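# Lay the mallet alone on the pad as pictured

## Task

Place the mallet on the pad with nothing else on it, oriented the way the goal picture in the manual shows, and with every part of the mallet inside the pad's edges; nothing may be toppled along the way.

## Robot and tools

Robot: two arms, left_arm and right_arm, each with a two-finger parallel gripper and a wrist camera. Other cameras: cam_head_left, cam_head_right, cam_high, cam_low, cam_left_wrist, cam_right_wrist (all 896x504). A two-camera stand is fixed behind the arms. Loose objects may occasionally get nudged by an outside push.

Frame: every position and orientation in calls and results uses the scene frame. Origin sits at table-top height halfway between the nominal arm bases; +z up, +x forward over the table, +y toward left_arm. Camera image sides do not match arm names. Calibrated bases: left_arm at (+0.009, +0.371, +0.041) m, quat_wxyz (+1.000, 0, 0, +0.016); right_arm at (-0.002, -0.268, +0.035) m, quat_wxyz (+1.000, 0, 0, -0.008). Reported hand poses can be off by a few centimetres, more when reaching far.

Gripper: fingers extend along the gripper's +z axis and spread along its y axis. end_effector_position is the point between the pads, about 1 cm back from the tips. Opening runs -1 (closed) to +1 (fully open, 0.094 m).

Row layout (used by both execute_actions and move): 16 numbers, always both arms: left_arm x, y, z, qw, qx, qy, qz, opening, then right_arm x, y, z, qw, qx, qy, qz, opening. x, y, z are absolute target positions in metres in the scene frame; the quaternion is an absolute orientation, w first. So each row is two absolute poses plus openings, not offsets.

execute_actions(actions, cameras): actions is a list of up to 15 actions; each action is a table of up to 15 rows, one per 1/30 s step; a short table repeats its last row to fill 15 steps. An action is rejected for both arms if any target lies over 0.6 m from that gripper's current position along any gripper axis; the whole call is rejected if the first action fails this against the latest reported state, or any action is malformed. Empty actions returns images (all cameras by default) and shows the full set of fields. To keep an arm still, resend the same full pose from the last result before it stopped, with the wanted opening; to keep an orientation fixed, repeat the same quaternion each row rather than copying a drifted reading.

move(target, speed, blend, opening_speed, grip_force, blocking, cameras): straight-line paths from each arm's Hand target to one row or a list of up to 15 rows, all arms finishing together, capped at 10 s total. speed in m/s, 0.002 to 4.3 (default 0.25), rotation limited to twice that in rad/s; one value or one per target. blend in metres rounds corners in a list; 0 stops at each. opening_speed: rate on the -1..+1 scale per second, at least 0.2; use it to close gently. grip_force: newtons per pad, 10 to 50, per arm or one value; persists; lower force closes slowly. blocking=false returns after about 0.5 s while motion continues; a new move replaces a running one. Openings of the first target go out at the start; later ones on arrival once everything is still. Paths do not avoid obstacles or the other arm. Avoid paths passing near an arm's own base. Result adds a move: line, e.g. done, off_target, moving, held, fault; done means within 10 mm and 2 degrees. limits=paced means clipped, limits=held means steps withheld.

wait(seconds 0 to 10): lets time pass holding commands. stop: brakes the running move. zoom_image(camera, region [x0,y0,x1,y1] pixels, at most 504x504) enlarges part of the newest image. show_instructions shows the goal picture. read_manual gives licence texts. finished_scene(scene) ends the scene irreversibly; the goal must hold without the robot.

Results: end_effector_position and end_effector_quat_wxyz per arm, Hand target (where the arm is actually being sent, possibly short of your command), Tool commands, grip_measured (measured opening on the -1..+1 scale, reading a bit wide when empty and a bit narrow on a squeezed part), Joint positions (last number is finger opening in metres), Joint torques (offset, noisy; joints 3 and 4 wrap at ±28 N m), joint velocities, MOTOR HOT / OVER-TEMPERATURE FAULT lines, and the scene number at the end. Orientation is clipped each step to within 40 degrees of the measured one, so large turns take several actions. Gripper can rest a few centimetres off target from friction and weight; that is not proof of contact.

Gripping: squeeze climbs about 1 N per 0.001 below the touch reading, then jumps to the force limit around 20 N. Release by commanding well above grip_measured.

Avoid: dropping the mallet or releasing it while moving, fast impacts, hard pushes, anything leaving the table, toppling objects, any contact between the two arms or grippers (a gripper closing on the other's fingers counts), and long stretched or loaded holds that overheat motors (at 100 °C the arm goes limp for 30 to 60 s).

Each tool is called after "Emit:" as name(argument=value, ...), one argument or row to a line, values as JSON.

Reference images:

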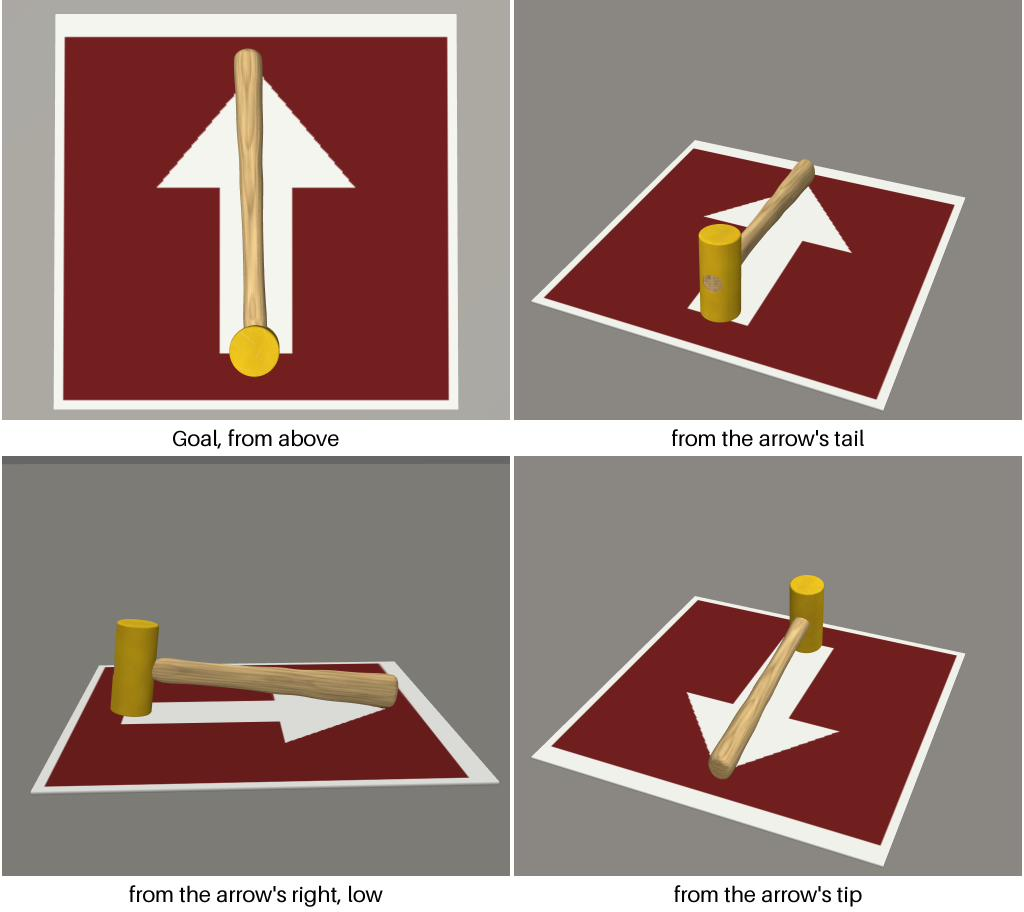

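## Session

Emit:
execute_actions(
  actions=[],
)

Scene clock: 0.00 s.
left_arm: end_effector_position=(+0.3339, +0.1767, +0.2992) grip_measured=+1.000 end_effector_quat_wxyz=(+0.684, +0.261, +0.636, +0.242) | right_arm: end_effector_position=(+0.7108, -0.1809, +0.2469) grip_measured=+1.000 end_effector_quat_wxyz=(+0.514, +0.217, +0.793, -0.245)
Joint positions: left_arm=[-0.917 0.984 0.305 0.759 -0.832 0.788 0.094] | right_arm=[0.333 1.902 1.5 -0.227 0.93 0.351 0.094]
Joint velocities: within noise
Joint torques (N m): no reading
Heat: left arm: hottest waist 26 °C; right arm: hottest waist 25 °C.
Hand target: left_arm +0.3371, +0.1728, +0.3116; +0.693, +0.252, +0.633, +0.237 | right_arm +0.7167, -0.1789, +0.2491; +0.518, +0.219, +0.791, -0.242
Tool commands: left_gripper/opening=+1.0 right_gripper/opening=+1.0

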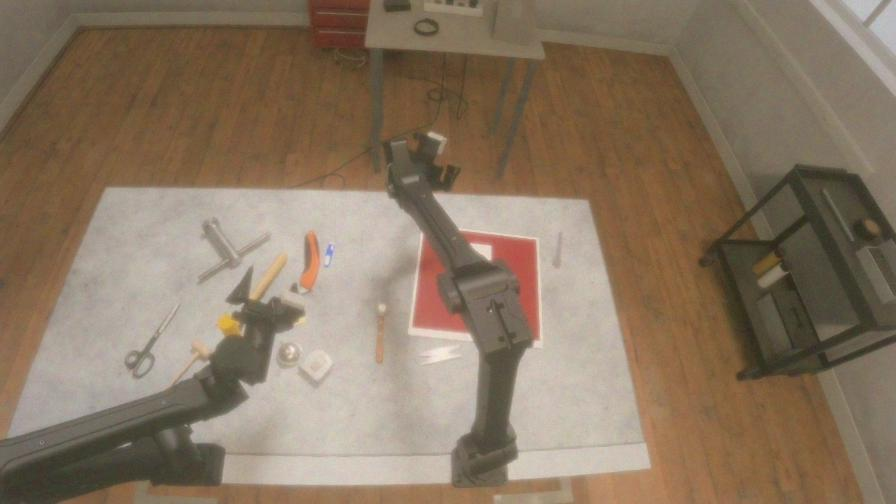

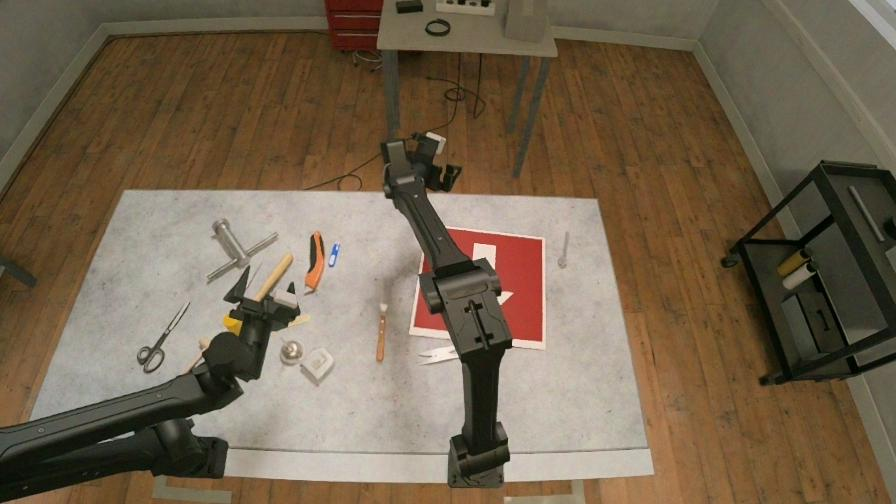

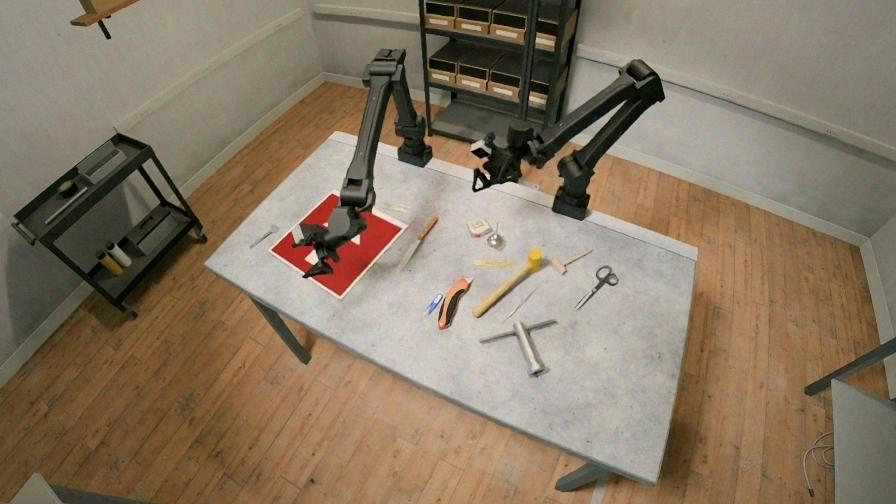

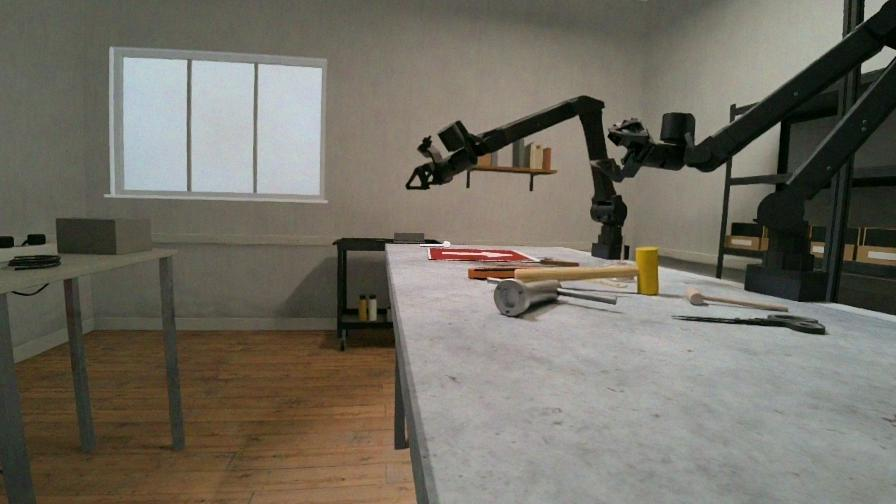

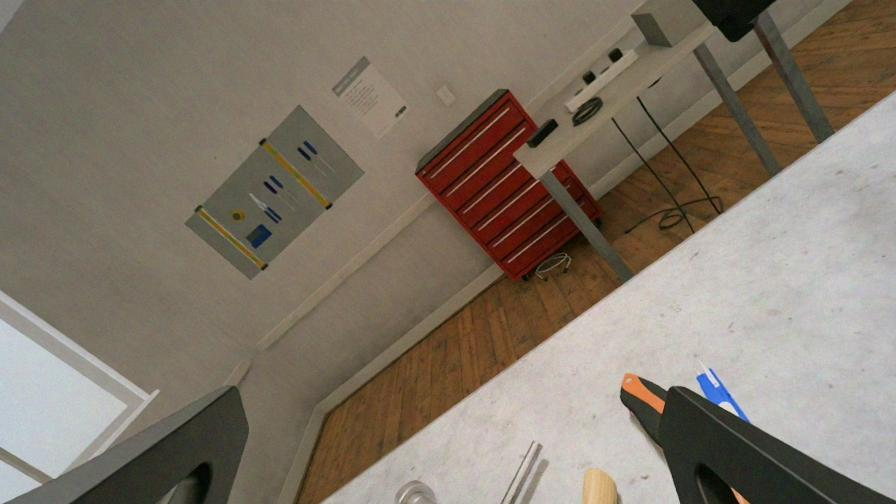

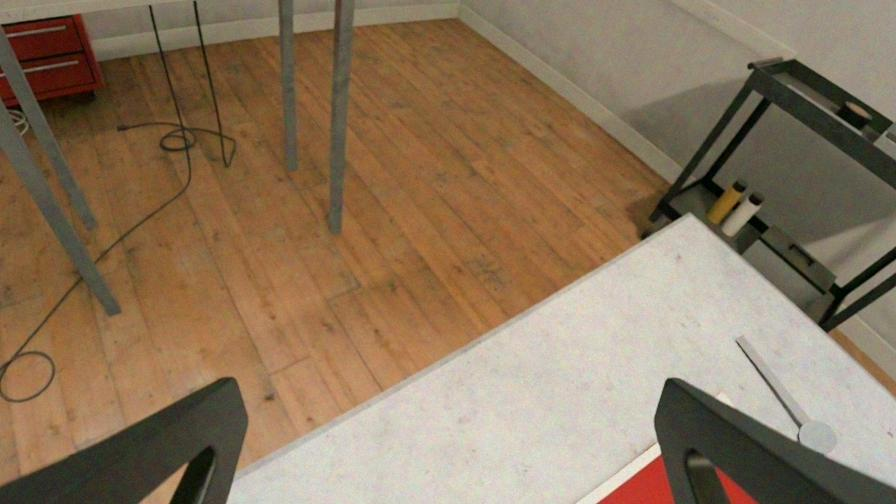

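Emit:
zoom_image(
  camera="cam_high",
  region=[380, 180, 680, 400],
)

Emit:
zoom_image(
  camera="cam_head_right",
  region=[90, 180, 440, 400],
)

Emit:
zoom_image(
  camera="cam_high",
  region=[200, 120, 480, 320],
)

Emit:
zoom_image(
  camera="cam_low",
  region=[380, 200, 840, 360],
)

Scaled by 1.680 from the camera's 896x504 image, which has a finer 1280x720 frame.

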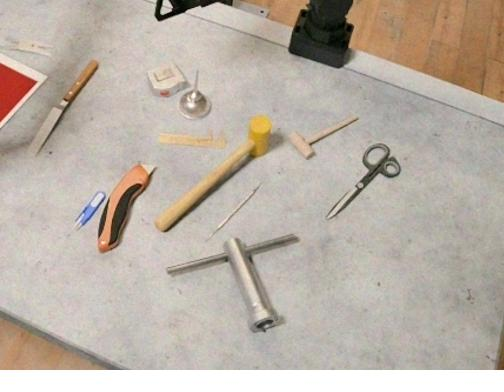

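Scaled by 1.440 from the camera's 896x504 image, which has a finer 1280x720 frame.

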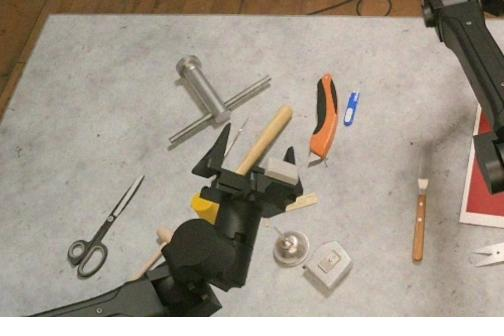

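Scaled by 1.800 from the camera's 896x504 image, which has a finer 1280x720 frame.

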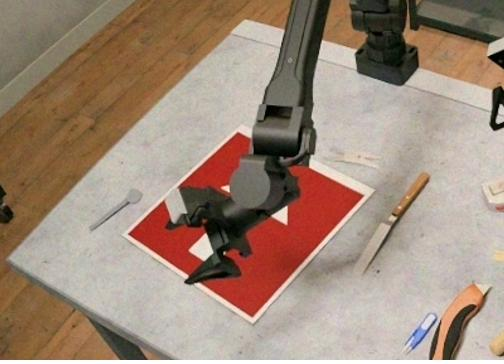

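Scaled by 1.096 from the camera's 896x504 image, which has a finer 1280x720 frame.

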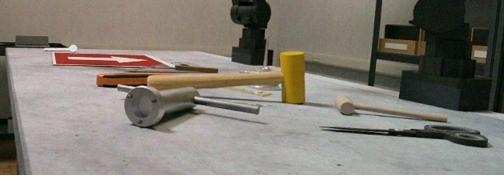

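Emit:
move(
  target=[0.30, 0.60, 0.32, 0.3596, -0.3160, 0.8682, 0.1309, 1, 0.43, -0.29, 0.36, 0.2164, 0, 0.9763, 0, 1],
  speed=0.4,
  cameras=["all"],
)

Scene clock: 8.73 s.
left_arm: end_effector_position=(+0.2936, +0.5905, +0.2935) grip_measured=+1.000 end_effector_quat_wxyz=(+0.344, -0.315, +0.876, +0.125) | right_arm: end_effector_position=(+0.4237, -0.2870, +0.3364) grip_measured=+1.000 end_effector_quat_wxyz=(+0.195, +0.004, +0.981, +0.002)
Joint positions: left_arm=[0.607 0.808 0.764 -0.779 -0.037 -0.037 0.094] | right_arm=[-0.037 1.206 1.264 -1.236 -0.022 -0.04 0.094]
Joint torques (N m): left_arm=[0.5 -2.2 13.34 1.1 0.06 -0.01] | right_arm=[-1.32 -8.12 12.15 0.99 -0.14 -0.18]
Heat: left arm: hottest waist 26 °C; right arm: hottest elbow 26 °C.
Hand target: left_arm +0.2991, +0.5993, +0.3199; +0.360, -0.316, +0.868, +0.131 | right_arm +0.4292, -0.2900, +0.3598; +0.217, +0.000, +0.976, +0.000
Off the commanded pose: left_arm 0.029 m, 2 deg | right_arm 0.025 m, 3 deg.
move: off_target (left_arm, right_arm)

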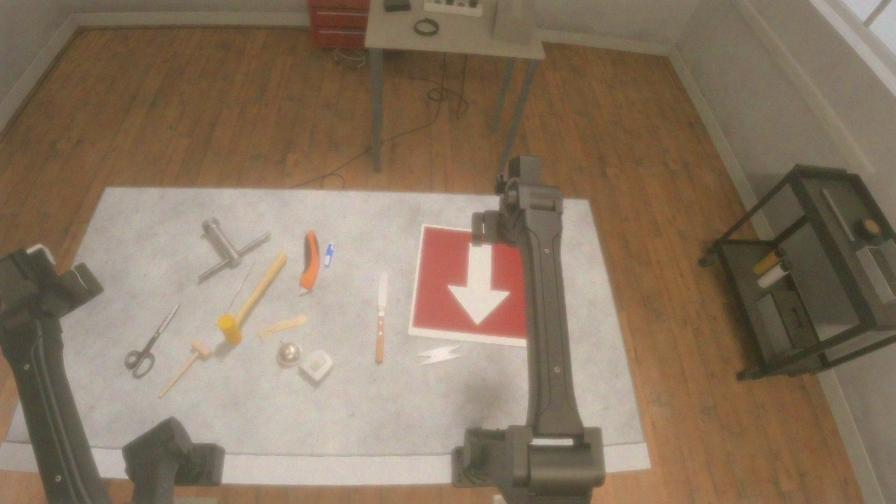

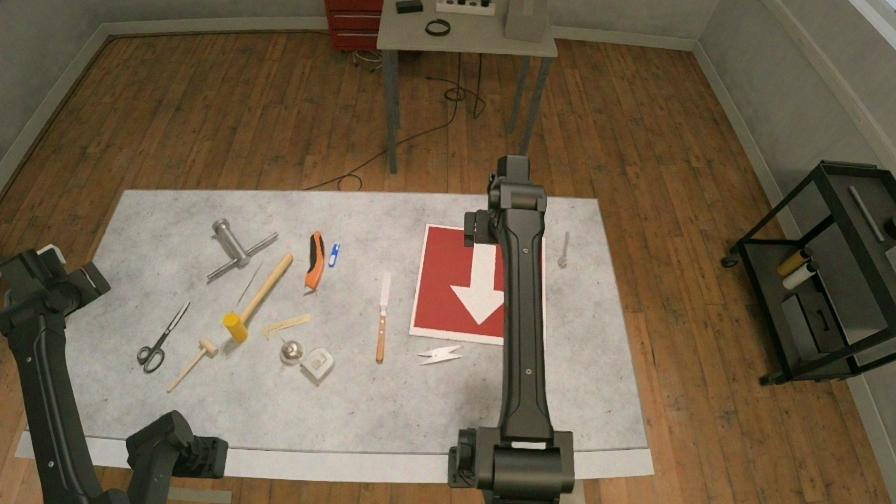

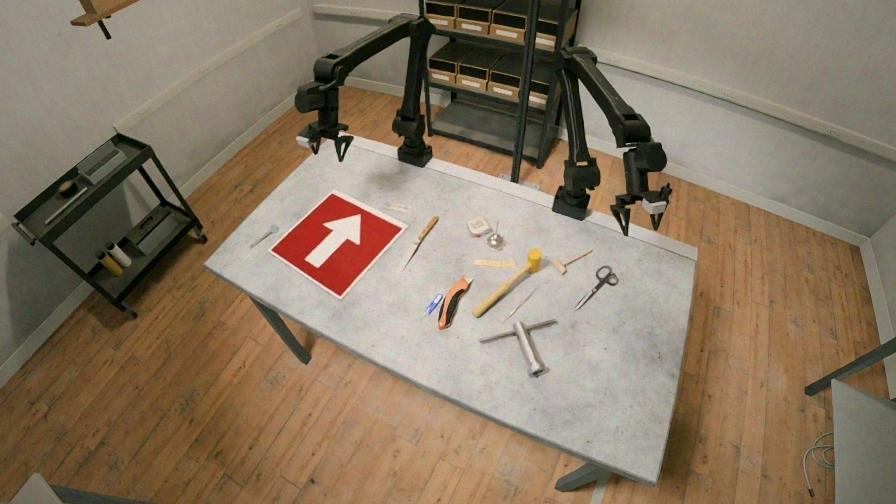

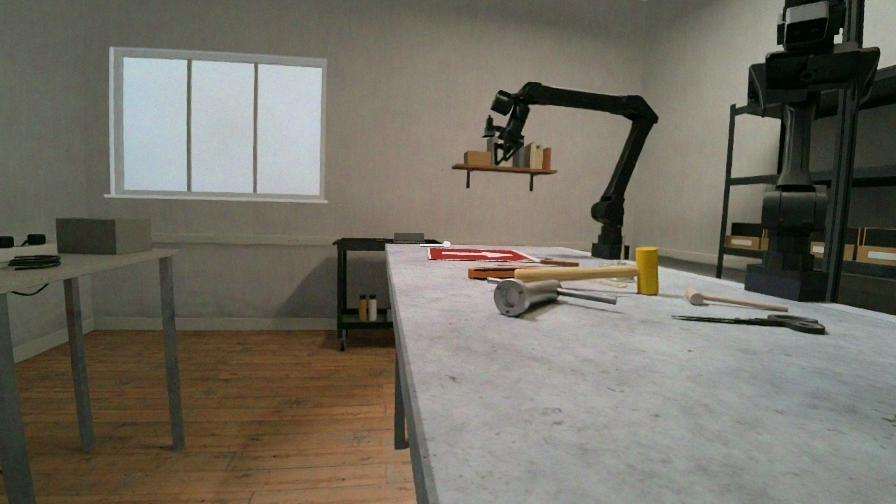

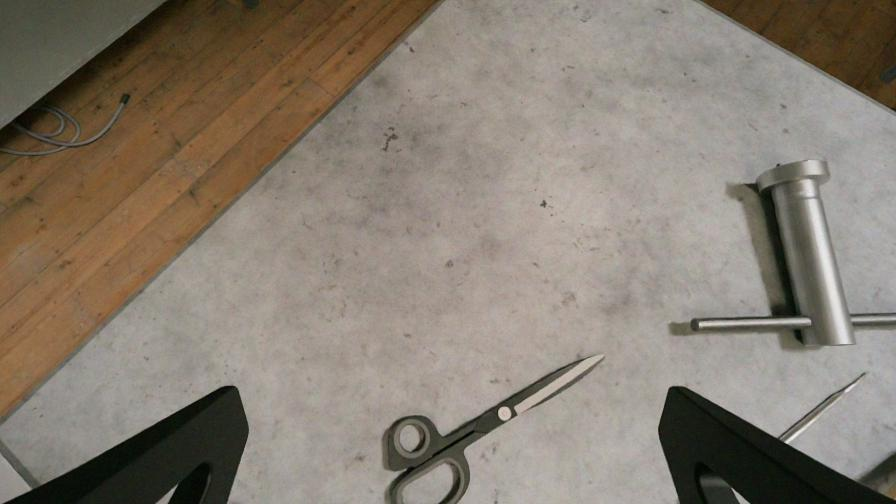

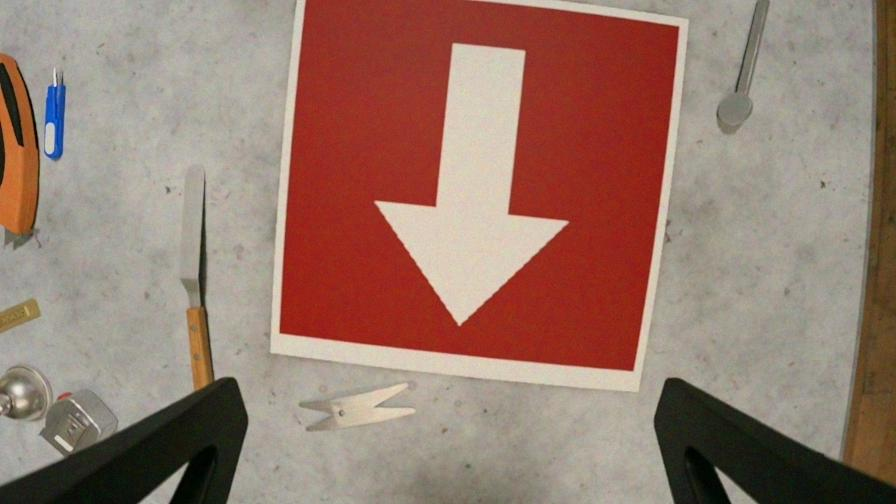

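Emit:
move(
  target=[0.30, 0.60, 0.32, 0.3596, -0.3160, 0.8682, 0.1309, 1, 0.44, 0.26, 0.35, 0.1969, -0.4049, 0.8884, 0.0897, 1],
  speed=0.4,
  cameras=["cam_right_wrist", "cam_head_right", "cam_high"],
)

Scene clock: 13.40 s.
left_arm: end_effector_position=(+0.2936, +0.5904, +0.2935) grip_measured=+1.000 end_effector_quat_wxyz=(+0.344, -0.315, +0.876, +0.124) | right_arm: end_effector_position=(+0.4293, +0.2534, +0.3540) grip_measured=+1.000 end_effector_quat_wxyz=(+0.198, -0.402, +0.890, +0.092)
Joint positions: left_arm=[0.607 0.808 0.764 -0.779 -0.036 -0.037 0.094] | right_arm=[0.898 1.863 2.048 -1.316 0.01 0.032 0.094]
Joint torques (N m): left_arm=[0.56 -2.2 13.34 1.1 0.06 0] | right_arm=[-1.26 -16.03 11.95 1.03 -0.08 -0.17]
Heat: left arm: hottest waist 26 °C; right arm: hottest elbow 27 °C.
Hand target: left_arm +0.2992, +0.5992, +0.3199; +0.360, -0.316, +0.868, +0.131 | right_arm +0.4396, +0.2596, +0.3497; +0.197, -0.405, +0.888, +0.090
Off the commanded pose: left_arm 0.029 m, 2 deg | right_arm 0.013 m, 0 deg.
move: off_target (left_arm, right_arm)
Images, in order (width x height): cam_head_right 896x504, cam_high 896x504, cam_right_wrist 896x504.

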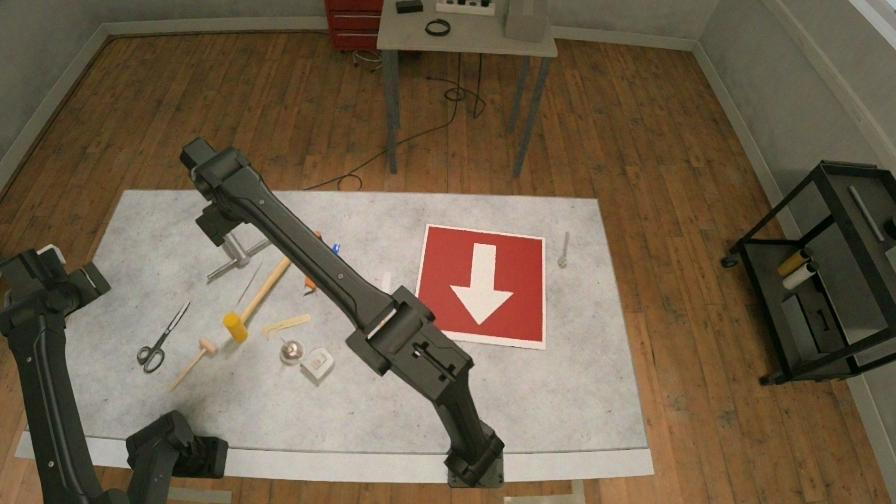

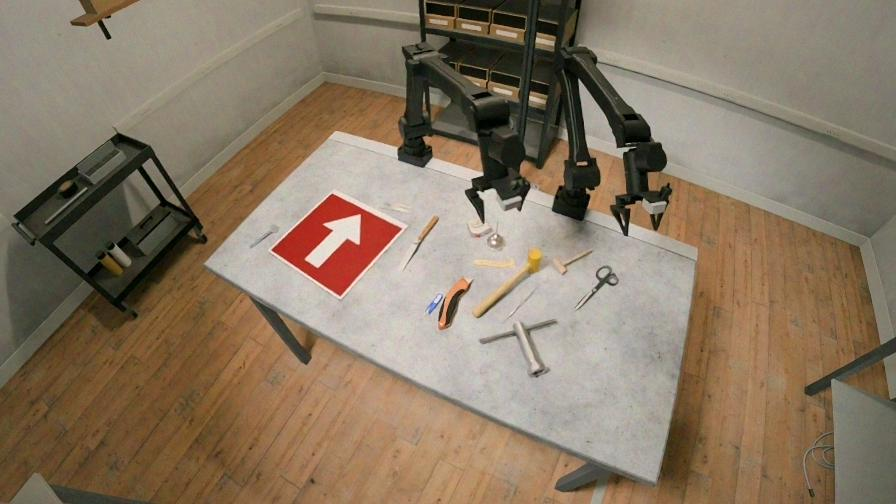

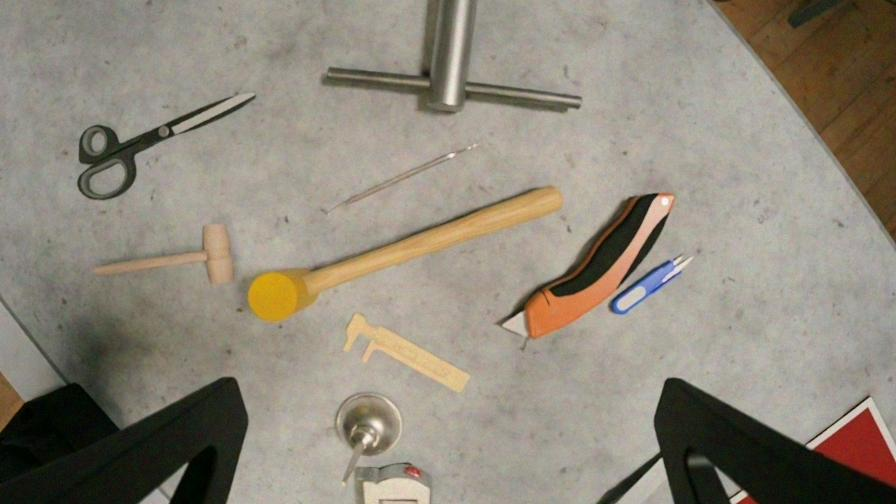

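Emit:
zoom_image(
  camera="cam_right_wrist",
  region=[230, 170, 580, 340],
)

Emit:
zoom_image(
  camera="cam_high",
  region=[460, 235, 580, 335],
)

Scaled by 1.440 from the camera's 896x504 image, which has a finer 1280x720 frame.

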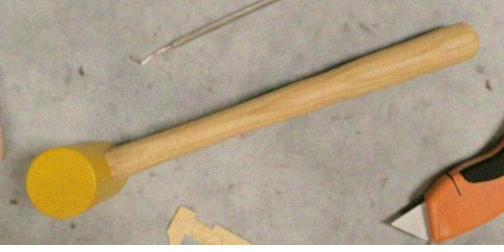

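Scaled by 4.200 from the camera's 896x504 image, which has a finer 1280x720 frame.

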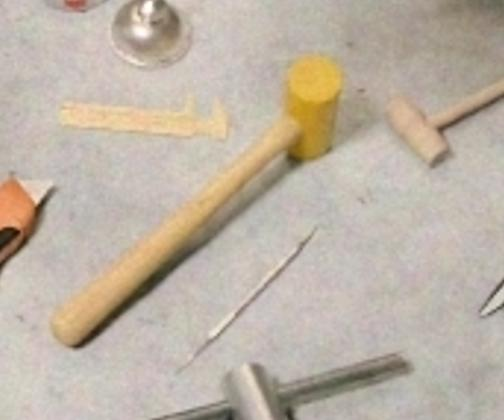

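Emit:
move(
  target=[0.30, 0.60, 0.32, 0.3596, -0.3160, 0.8682, 0.1309, 1, 0.375, 0.333, 0.17, 0.0321, -0.9679, 0.1820, 0.1706, 0.3],
  speed=0.4,
  cameras=["cam_right_wrist", "cam_head_right", "cam_high", "cam_low"],
)

Scene clock: 23.97 s.
left_arm: end_effector_position=(+0.2936, +0.5904, +0.2935) grip_measured=+1.000 end_effector_quat_wxyz=(+0.344, -0.315, +0.876, +0.124) | right_arm: end_effector_position=(+0.3724, +0.3254, +0.1820) grip_measured=+0.302 end_effector_quat_wxyz=(-0.054, +0.966, -0.193, -0.162)
Joint positions: left_arm=[0.607 0.808 0.764 -0.779 -0.036 -0.037 0.094] | right_arm=[0.941 2.318 2.377 -1.675 -0.34 -1.829 0.061]
Joint torques (N m): left_arm=[0.5 -2.32 13.34 1.11 0.06 -0.01] | right_arm=[-0.32 -20.54 10.96 0.21 -0.31 -0.19]
Heat: left arm: hottest waist 26 °C; right arm: hottest elbow 27 °C.
Hand target: left_arm +0.2992, +0.5992, +0.3199; +0.360, -0.316, +0.868, +0.131 | right_arm +0.3744, +0.3323, +0.1697; -0.051, +0.968, -0.186, -0.162
Off the commanded pose: left_arm 0.029 m, 2 deg | right_arm 0.014 m, 3 deg.
joint sent to its limit (right arm) — joint 4 (wrist pitch), lower limit. The joint targets still meet the commanded pose.
move: off_target (left_arm, right_arm)
Images, in order (width x height): cam_head_right 896x504, cam_high 896x504, cam_low 896x504, cam_right_wrist 896x504.

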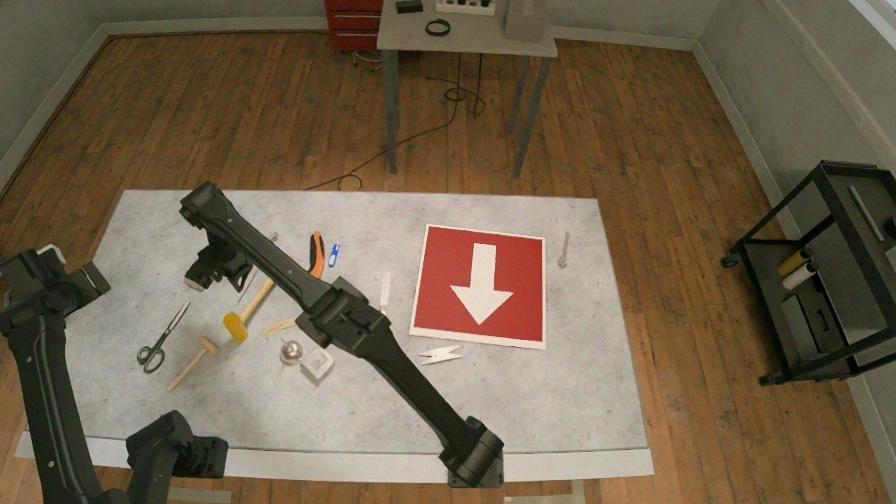

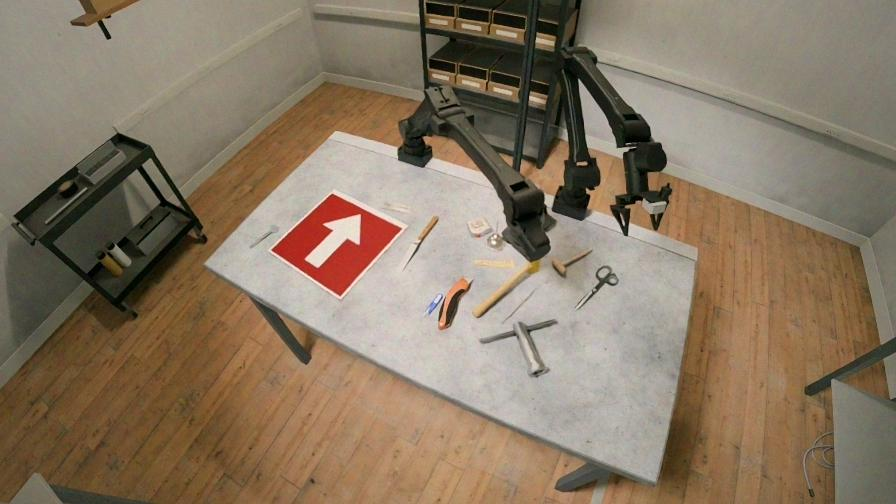

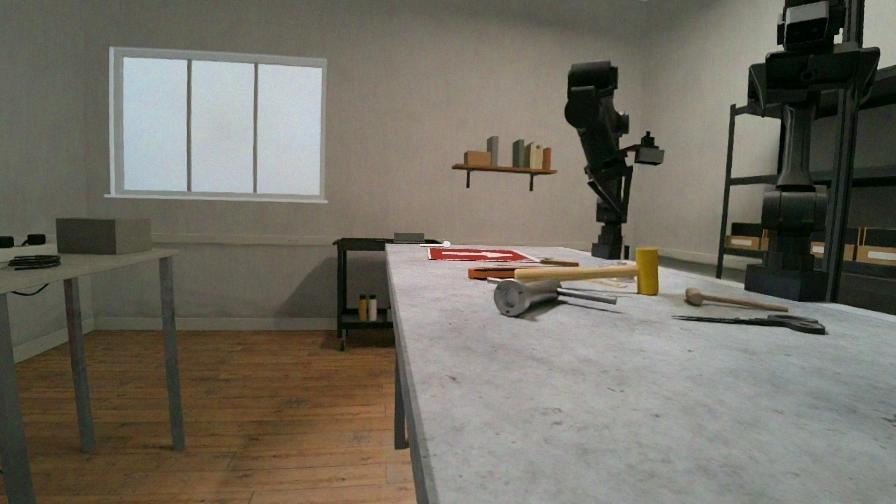

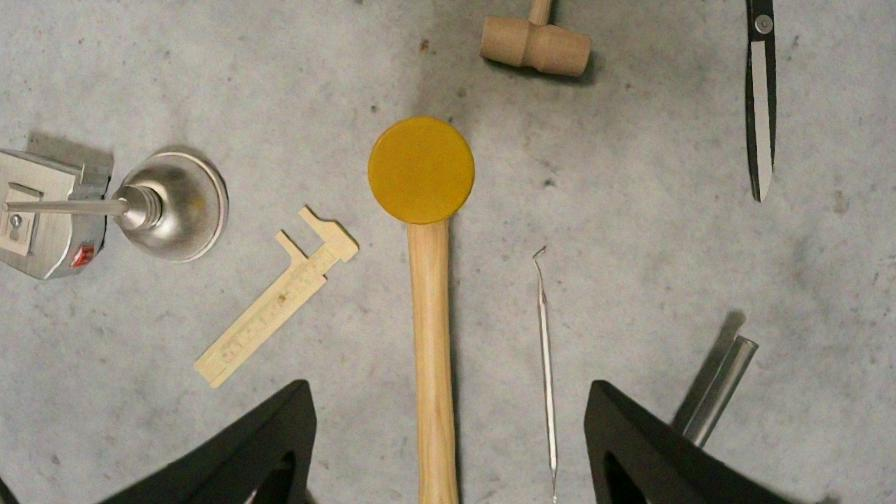

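Emit:
move(
  target=[0.30, 0.60, 0.32, 0.3596, -0.3160, 0.8682, 0.1309, 1, 0.364, 0.333, 0.095, 0.0321, -0.9679, 0.1820, 0.1706, 0.3],
  speed=0.15,
  cameras=["cam_right_wrist", "cam_low"],
)

Scene clock: 26.70 s.
left_arm: end_effector_position=(+0.2936, +0.5904, +0.2935) grip_measured=+1.000 end_effector_quat_wxyz=(+0.344, -0.315, +0.876, +0.124) | right_arm: end_effector_position=(+0.3669, +0.3293, +0.1234) grip_measured=+0.302 end_effector_quat_wxyz=(-0.046, +0.967, -0.189, -0.165)
Joint positions: left_arm=[0.607 0.808 0.764 -0.779 -0.036 -0.037 0.094] | right_arm=[0.951 2.338 2.259 -1.553 -0.339 -1.831 0.061]
Joint torques (N m): left_arm=[0.56 -2.26 13.34 1.11 0.06 -0.01] | right_arm=[-0.09 -20.19 8.25 0.7 -0.33 -0.17]
Heat: left arm: hottest waist 26 °C; right arm: hottest elbow 27 °C.
Hand target: left_arm +0.2992, +0.5992, +0.3199; +0.360, -0.316, +0.868, +0.131 | right_arm +0.3635, +0.3320, +0.0954; -0.032, +0.968, -0.182, -0.171
Off the commanded pose: left_arm 0.029 m, 2 deg | right_arm 0.029 m, 2 deg.
move: off_target (left_arm, right_arm)
Images, in order (width x height): cam_low 896x504, cam_right_wrist 896x504.

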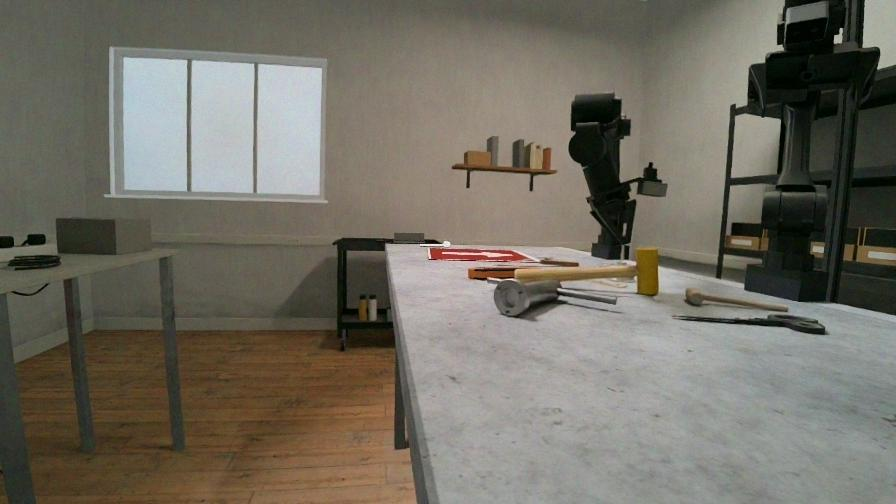

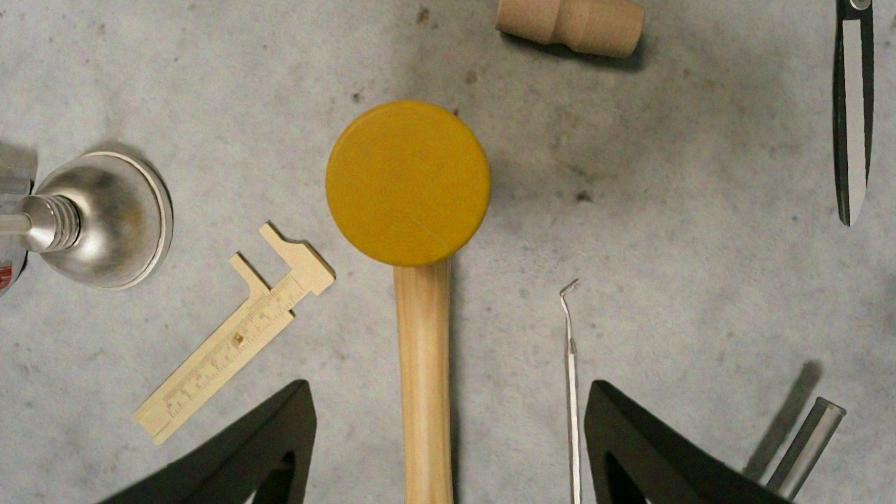

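Emit:
zoom_image(
  camera="cam_low",
  region=[540, 80, 720, 310],
)

Scaled by 2.191 from the camera's 896x504 image, which has a finer 1280x720 frame.

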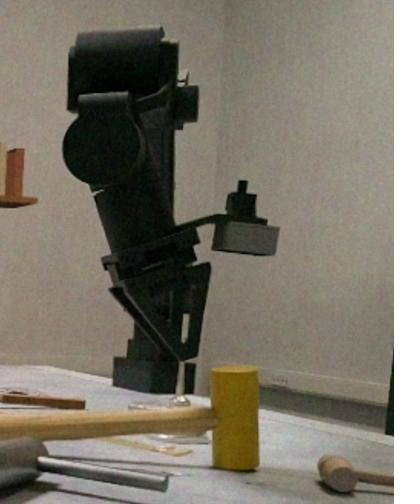

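Emit:
move(
  target=[0.30, 0.60, 0.32, 0.3596, -0.3160, 0.8682, 0.1309, 1, 0.360, 0.327, 0.036, 0.0321, -0.9679, 0.1820, 0.1706, 0.3],
  speed=0.15,
  cameras=["cam_right_wrist", "cam_low", "cam_head_right"],
)

Emit:
zoom_image(
  camera="cam_low",
  region=[540, 80, 720, 310],
)

Scene clock: 29.40 s.
left_arm: end_effector_position=(+0.2936, +0.5904, +0.2935) grip_measured=+1.000 end_effector_quat_wxyz=(+0.344, -0.315, +0.876, +0.124) | right_arm: end_effector_position=(+0.3644, +0.3259, +0.0653) grip_measured=+0.302 end_effector_quat_wxyz=(-0.047, +0.967, -0.188, -0.165)
Joint positions: left_arm=[0.607 0.808 0.764 -0.779 -0.036 -0.037 0.094] | right_arm=[0.951 2.352 2.133 -1.41 -0.339 -1.832 0.061]
Joint torques (N m): left_arm=[0.56 -2.26 13.34 1.11 0.06 -0.01] | right_arm=[-0.15 -20.07 7.92 0.65 -0.32 -0.17]
Heat: left arm: hottest waist 26 °C; right arm: hottest elbow 27 °C.
Hand target: left_arm +0.2992, +0.5992, +0.3199; +0.360, -0.316, +0.868, +0.131 | right_arm +0.3595, +0.3260, +0.0366; -0.032, +0.968, -0.182, -0.171
Off the commanded pose: left_arm 0.029 m, 2 deg | right_arm 0.030 m, 2 deg.
move: off_target (left_arm, right_arm)
Images, in order (width x height): cam_head_right 896x504, cam_low 896x504, cam_right_wrist 896x504.

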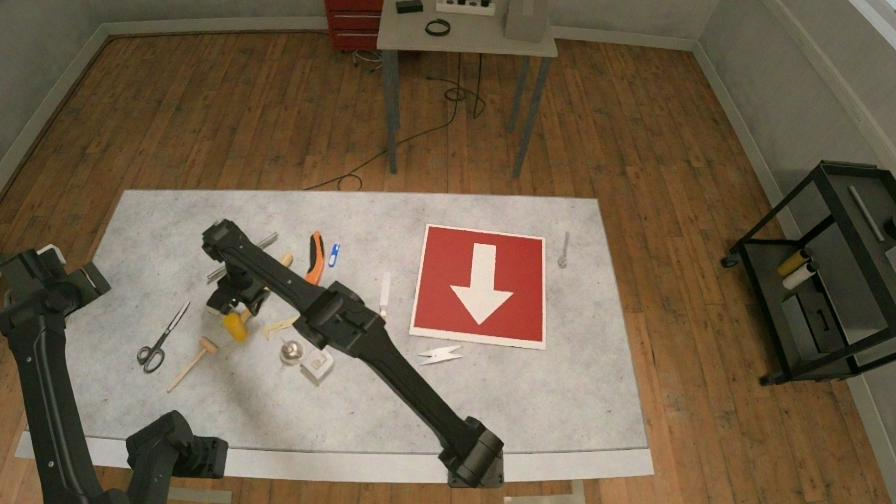

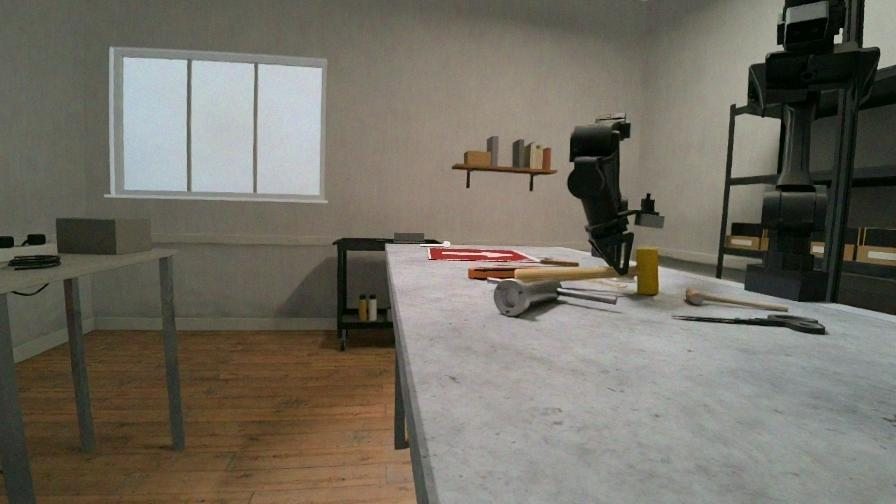

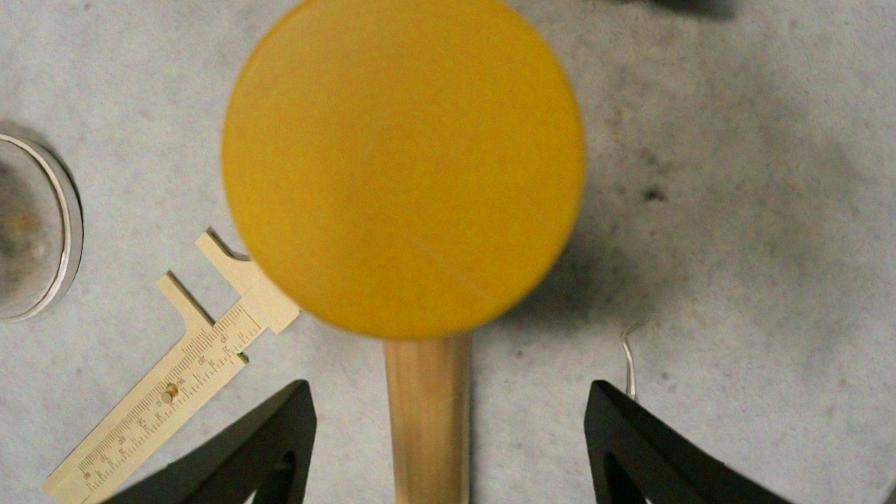

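Scaled by 2.191 from the camera's 896x504 image, which has a finer 1280x720 frame.

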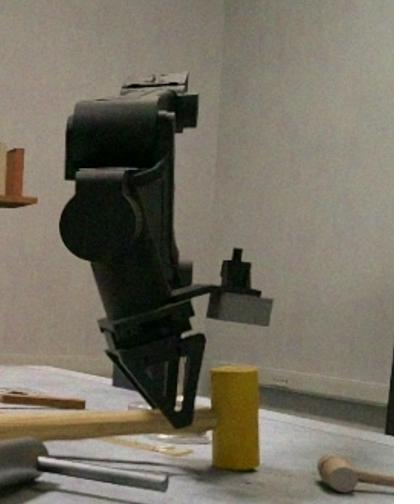

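Emit:
move(
  target=[0.30, 0.60, 0.32, 0.3596, -0.3160, 0.8682, 0.1309, 1, 0.357, 0.321, 0.027, 0.0321, -0.9679, 0.1820, 0.1706, 0.3],
  speed=0.1,
  cameras=["cam_right_wrist", "cam_low"],
)

Emit:
zoom_image(
  camera="cam_low",
  region=[540, 80, 720, 310],
)

Scene clock: 30.67 s.
left_arm: end_effector_position=(+0.2936, +0.5904, +0.2935) grip_measured=+1.000 end_effector_quat_wxyz=(+0.344, -0.315, +0.876, +0.124) | right_arm: end_effector_position=(+0.3611, +0.3214, +0.0500) grip_measured=+0.302 end_effector_quat_wxyz=(-0.044, +0.967, -0.189, -0.166)
Joint positions: left_arm=[0.607 0.808 0.764 -0.779 -0.036 -0.037 0.094] | right_arm=[0.951 2.352 2.091 -1.375 -0.339 -1.833 0.061]
Joint torques (N m): left_arm=[0.5 -2.2 13.33 1.11 0.06 -0.01] | right_arm=[-0.21 -20.95 7.46 0.76 -0.32 -0.18]
Heat: left arm: hottest waist 26 °C; right arm: hottest elbow 27 °C.
Hand target: left_arm +0.2992, +0.5992, +0.3199; +0.360, -0.316, +0.868, +0.131 | right_arm +0.3567, +0.3204, +0.0274; -0.032, +0.968, -0.182, -0.171
Off the commanded pose: left_arm 0.029 m, 2 deg | right_arm 0.023 m, 2 deg.
move: off_target (left_arm, right_arm)
Images, in order (width x height): cam_low 896x504, cam_right_wrist 896x504.

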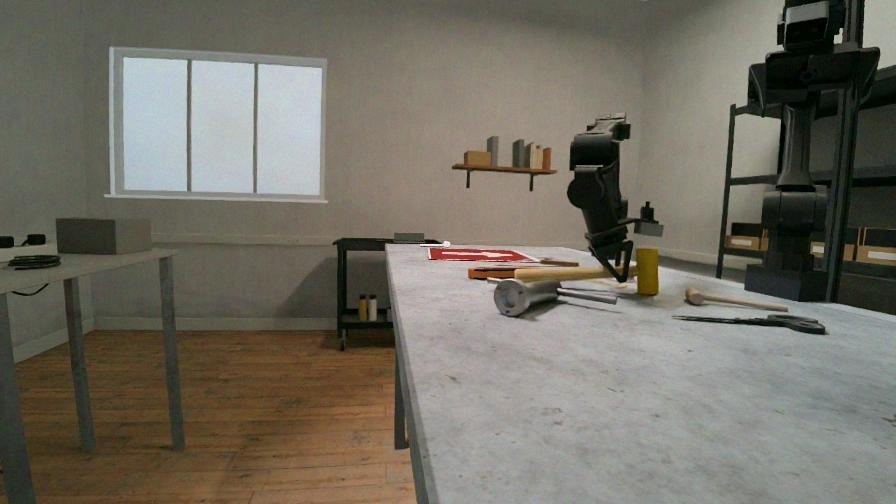

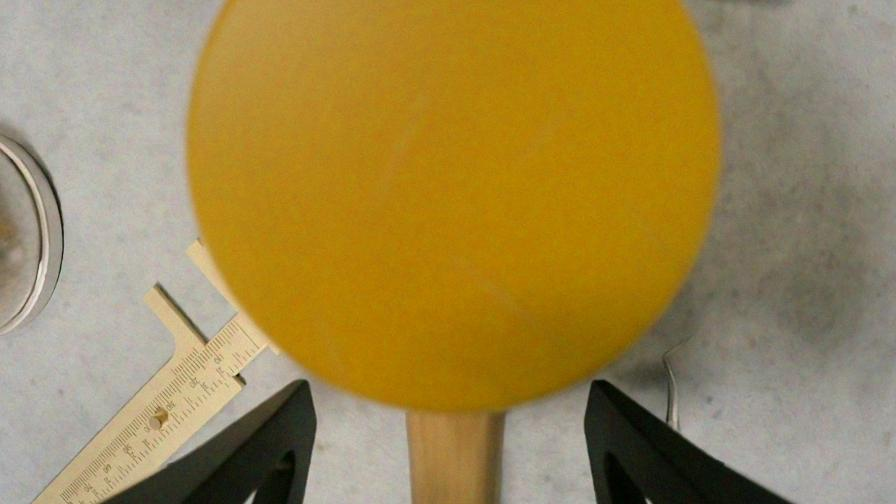

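Scaled by 2.191 from the camera's 896x504 image, which has a finer 1280x720 frame.

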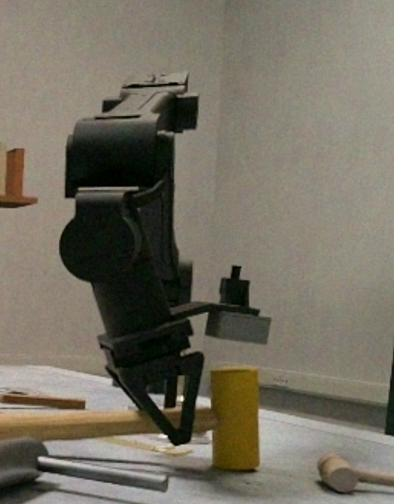

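Emit:
move(
  target=[0.30, 0.60, 0.32, 0.3596, -0.3160, 0.8682, 0.1309, 1, 0.357, 0.321, 0.027, 0.0321, -0.9679, 0.1820, 0.1706, -0.8],
  speed=0.1,
  opening_speed=0.6,
  cameras=["cam_right_wrist", "cam_low"],
)

Scene clock: 33.00 s.
left_arm: end_effector_position=(+0.2936, +0.5904, +0.2935) grip_measured=+1.000 end_effector_quat_wxyz=(+0.344, -0.315, +0.876, +0.124) | right_arm: end_effector_position=(+0.3613, +0.3215, +0.0500) grip_measured=-0.650 end_effector_quat_wxyz=(-0.044, +0.967, -0.188, -0.166)
Joint positions: left_arm=[0.607 0.808 0.764 -0.779 -0.036 -0.037 0.094] | right_arm=[0.951 2.352 2.091 -1.374 -0.339 -1.833 0.016]
Joint torques (N m): left_arm=[0.56 -2.14 13.35 1.1 0.06 -0.01] | right_arm=[-0.21 -20.84 7.47 0.7 -0.33 -0.16]
Heat: left arm: hottest waist 26 °C; right arm: hottest elbow 28 °C.
Hand target: left_arm +0.2992, +0.5992, +0.3199; +0.360, -0.316, +0.868, +0.131 | right_arm +0.3568, +0.3204, +0.0274; -0.032, +0.968, -0.182, -0.171
Off the commanded pose: left_arm 0.029 m, 2 deg | right_arm 0.023 m, 2 deg.
move: off_target (left_arm, right_arm)
Images, in order (width x height): cam_low 896x504, cam_right_wrist 896x504.

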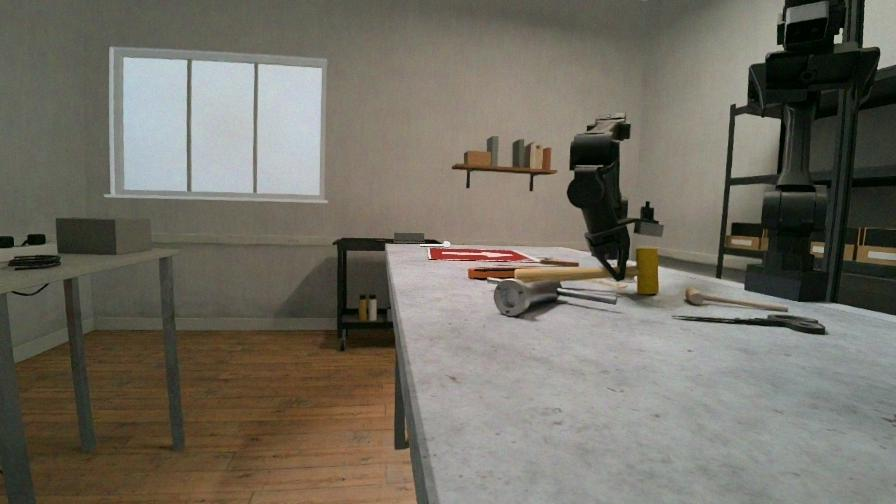

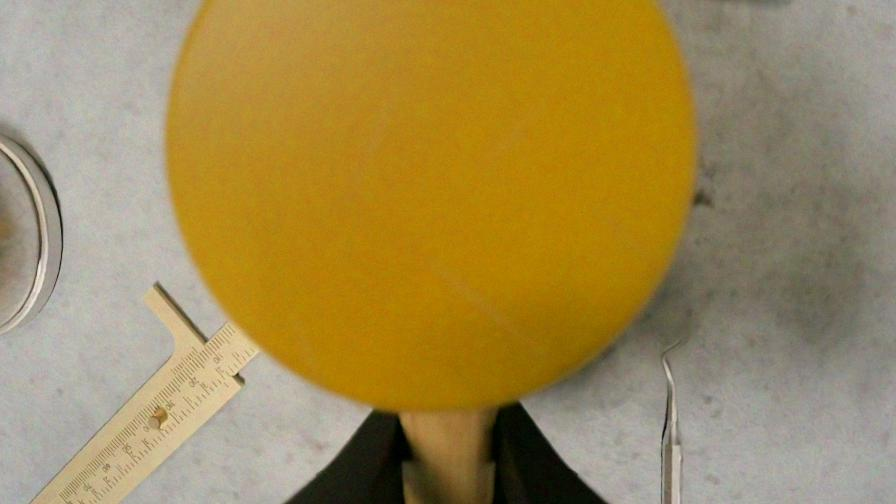

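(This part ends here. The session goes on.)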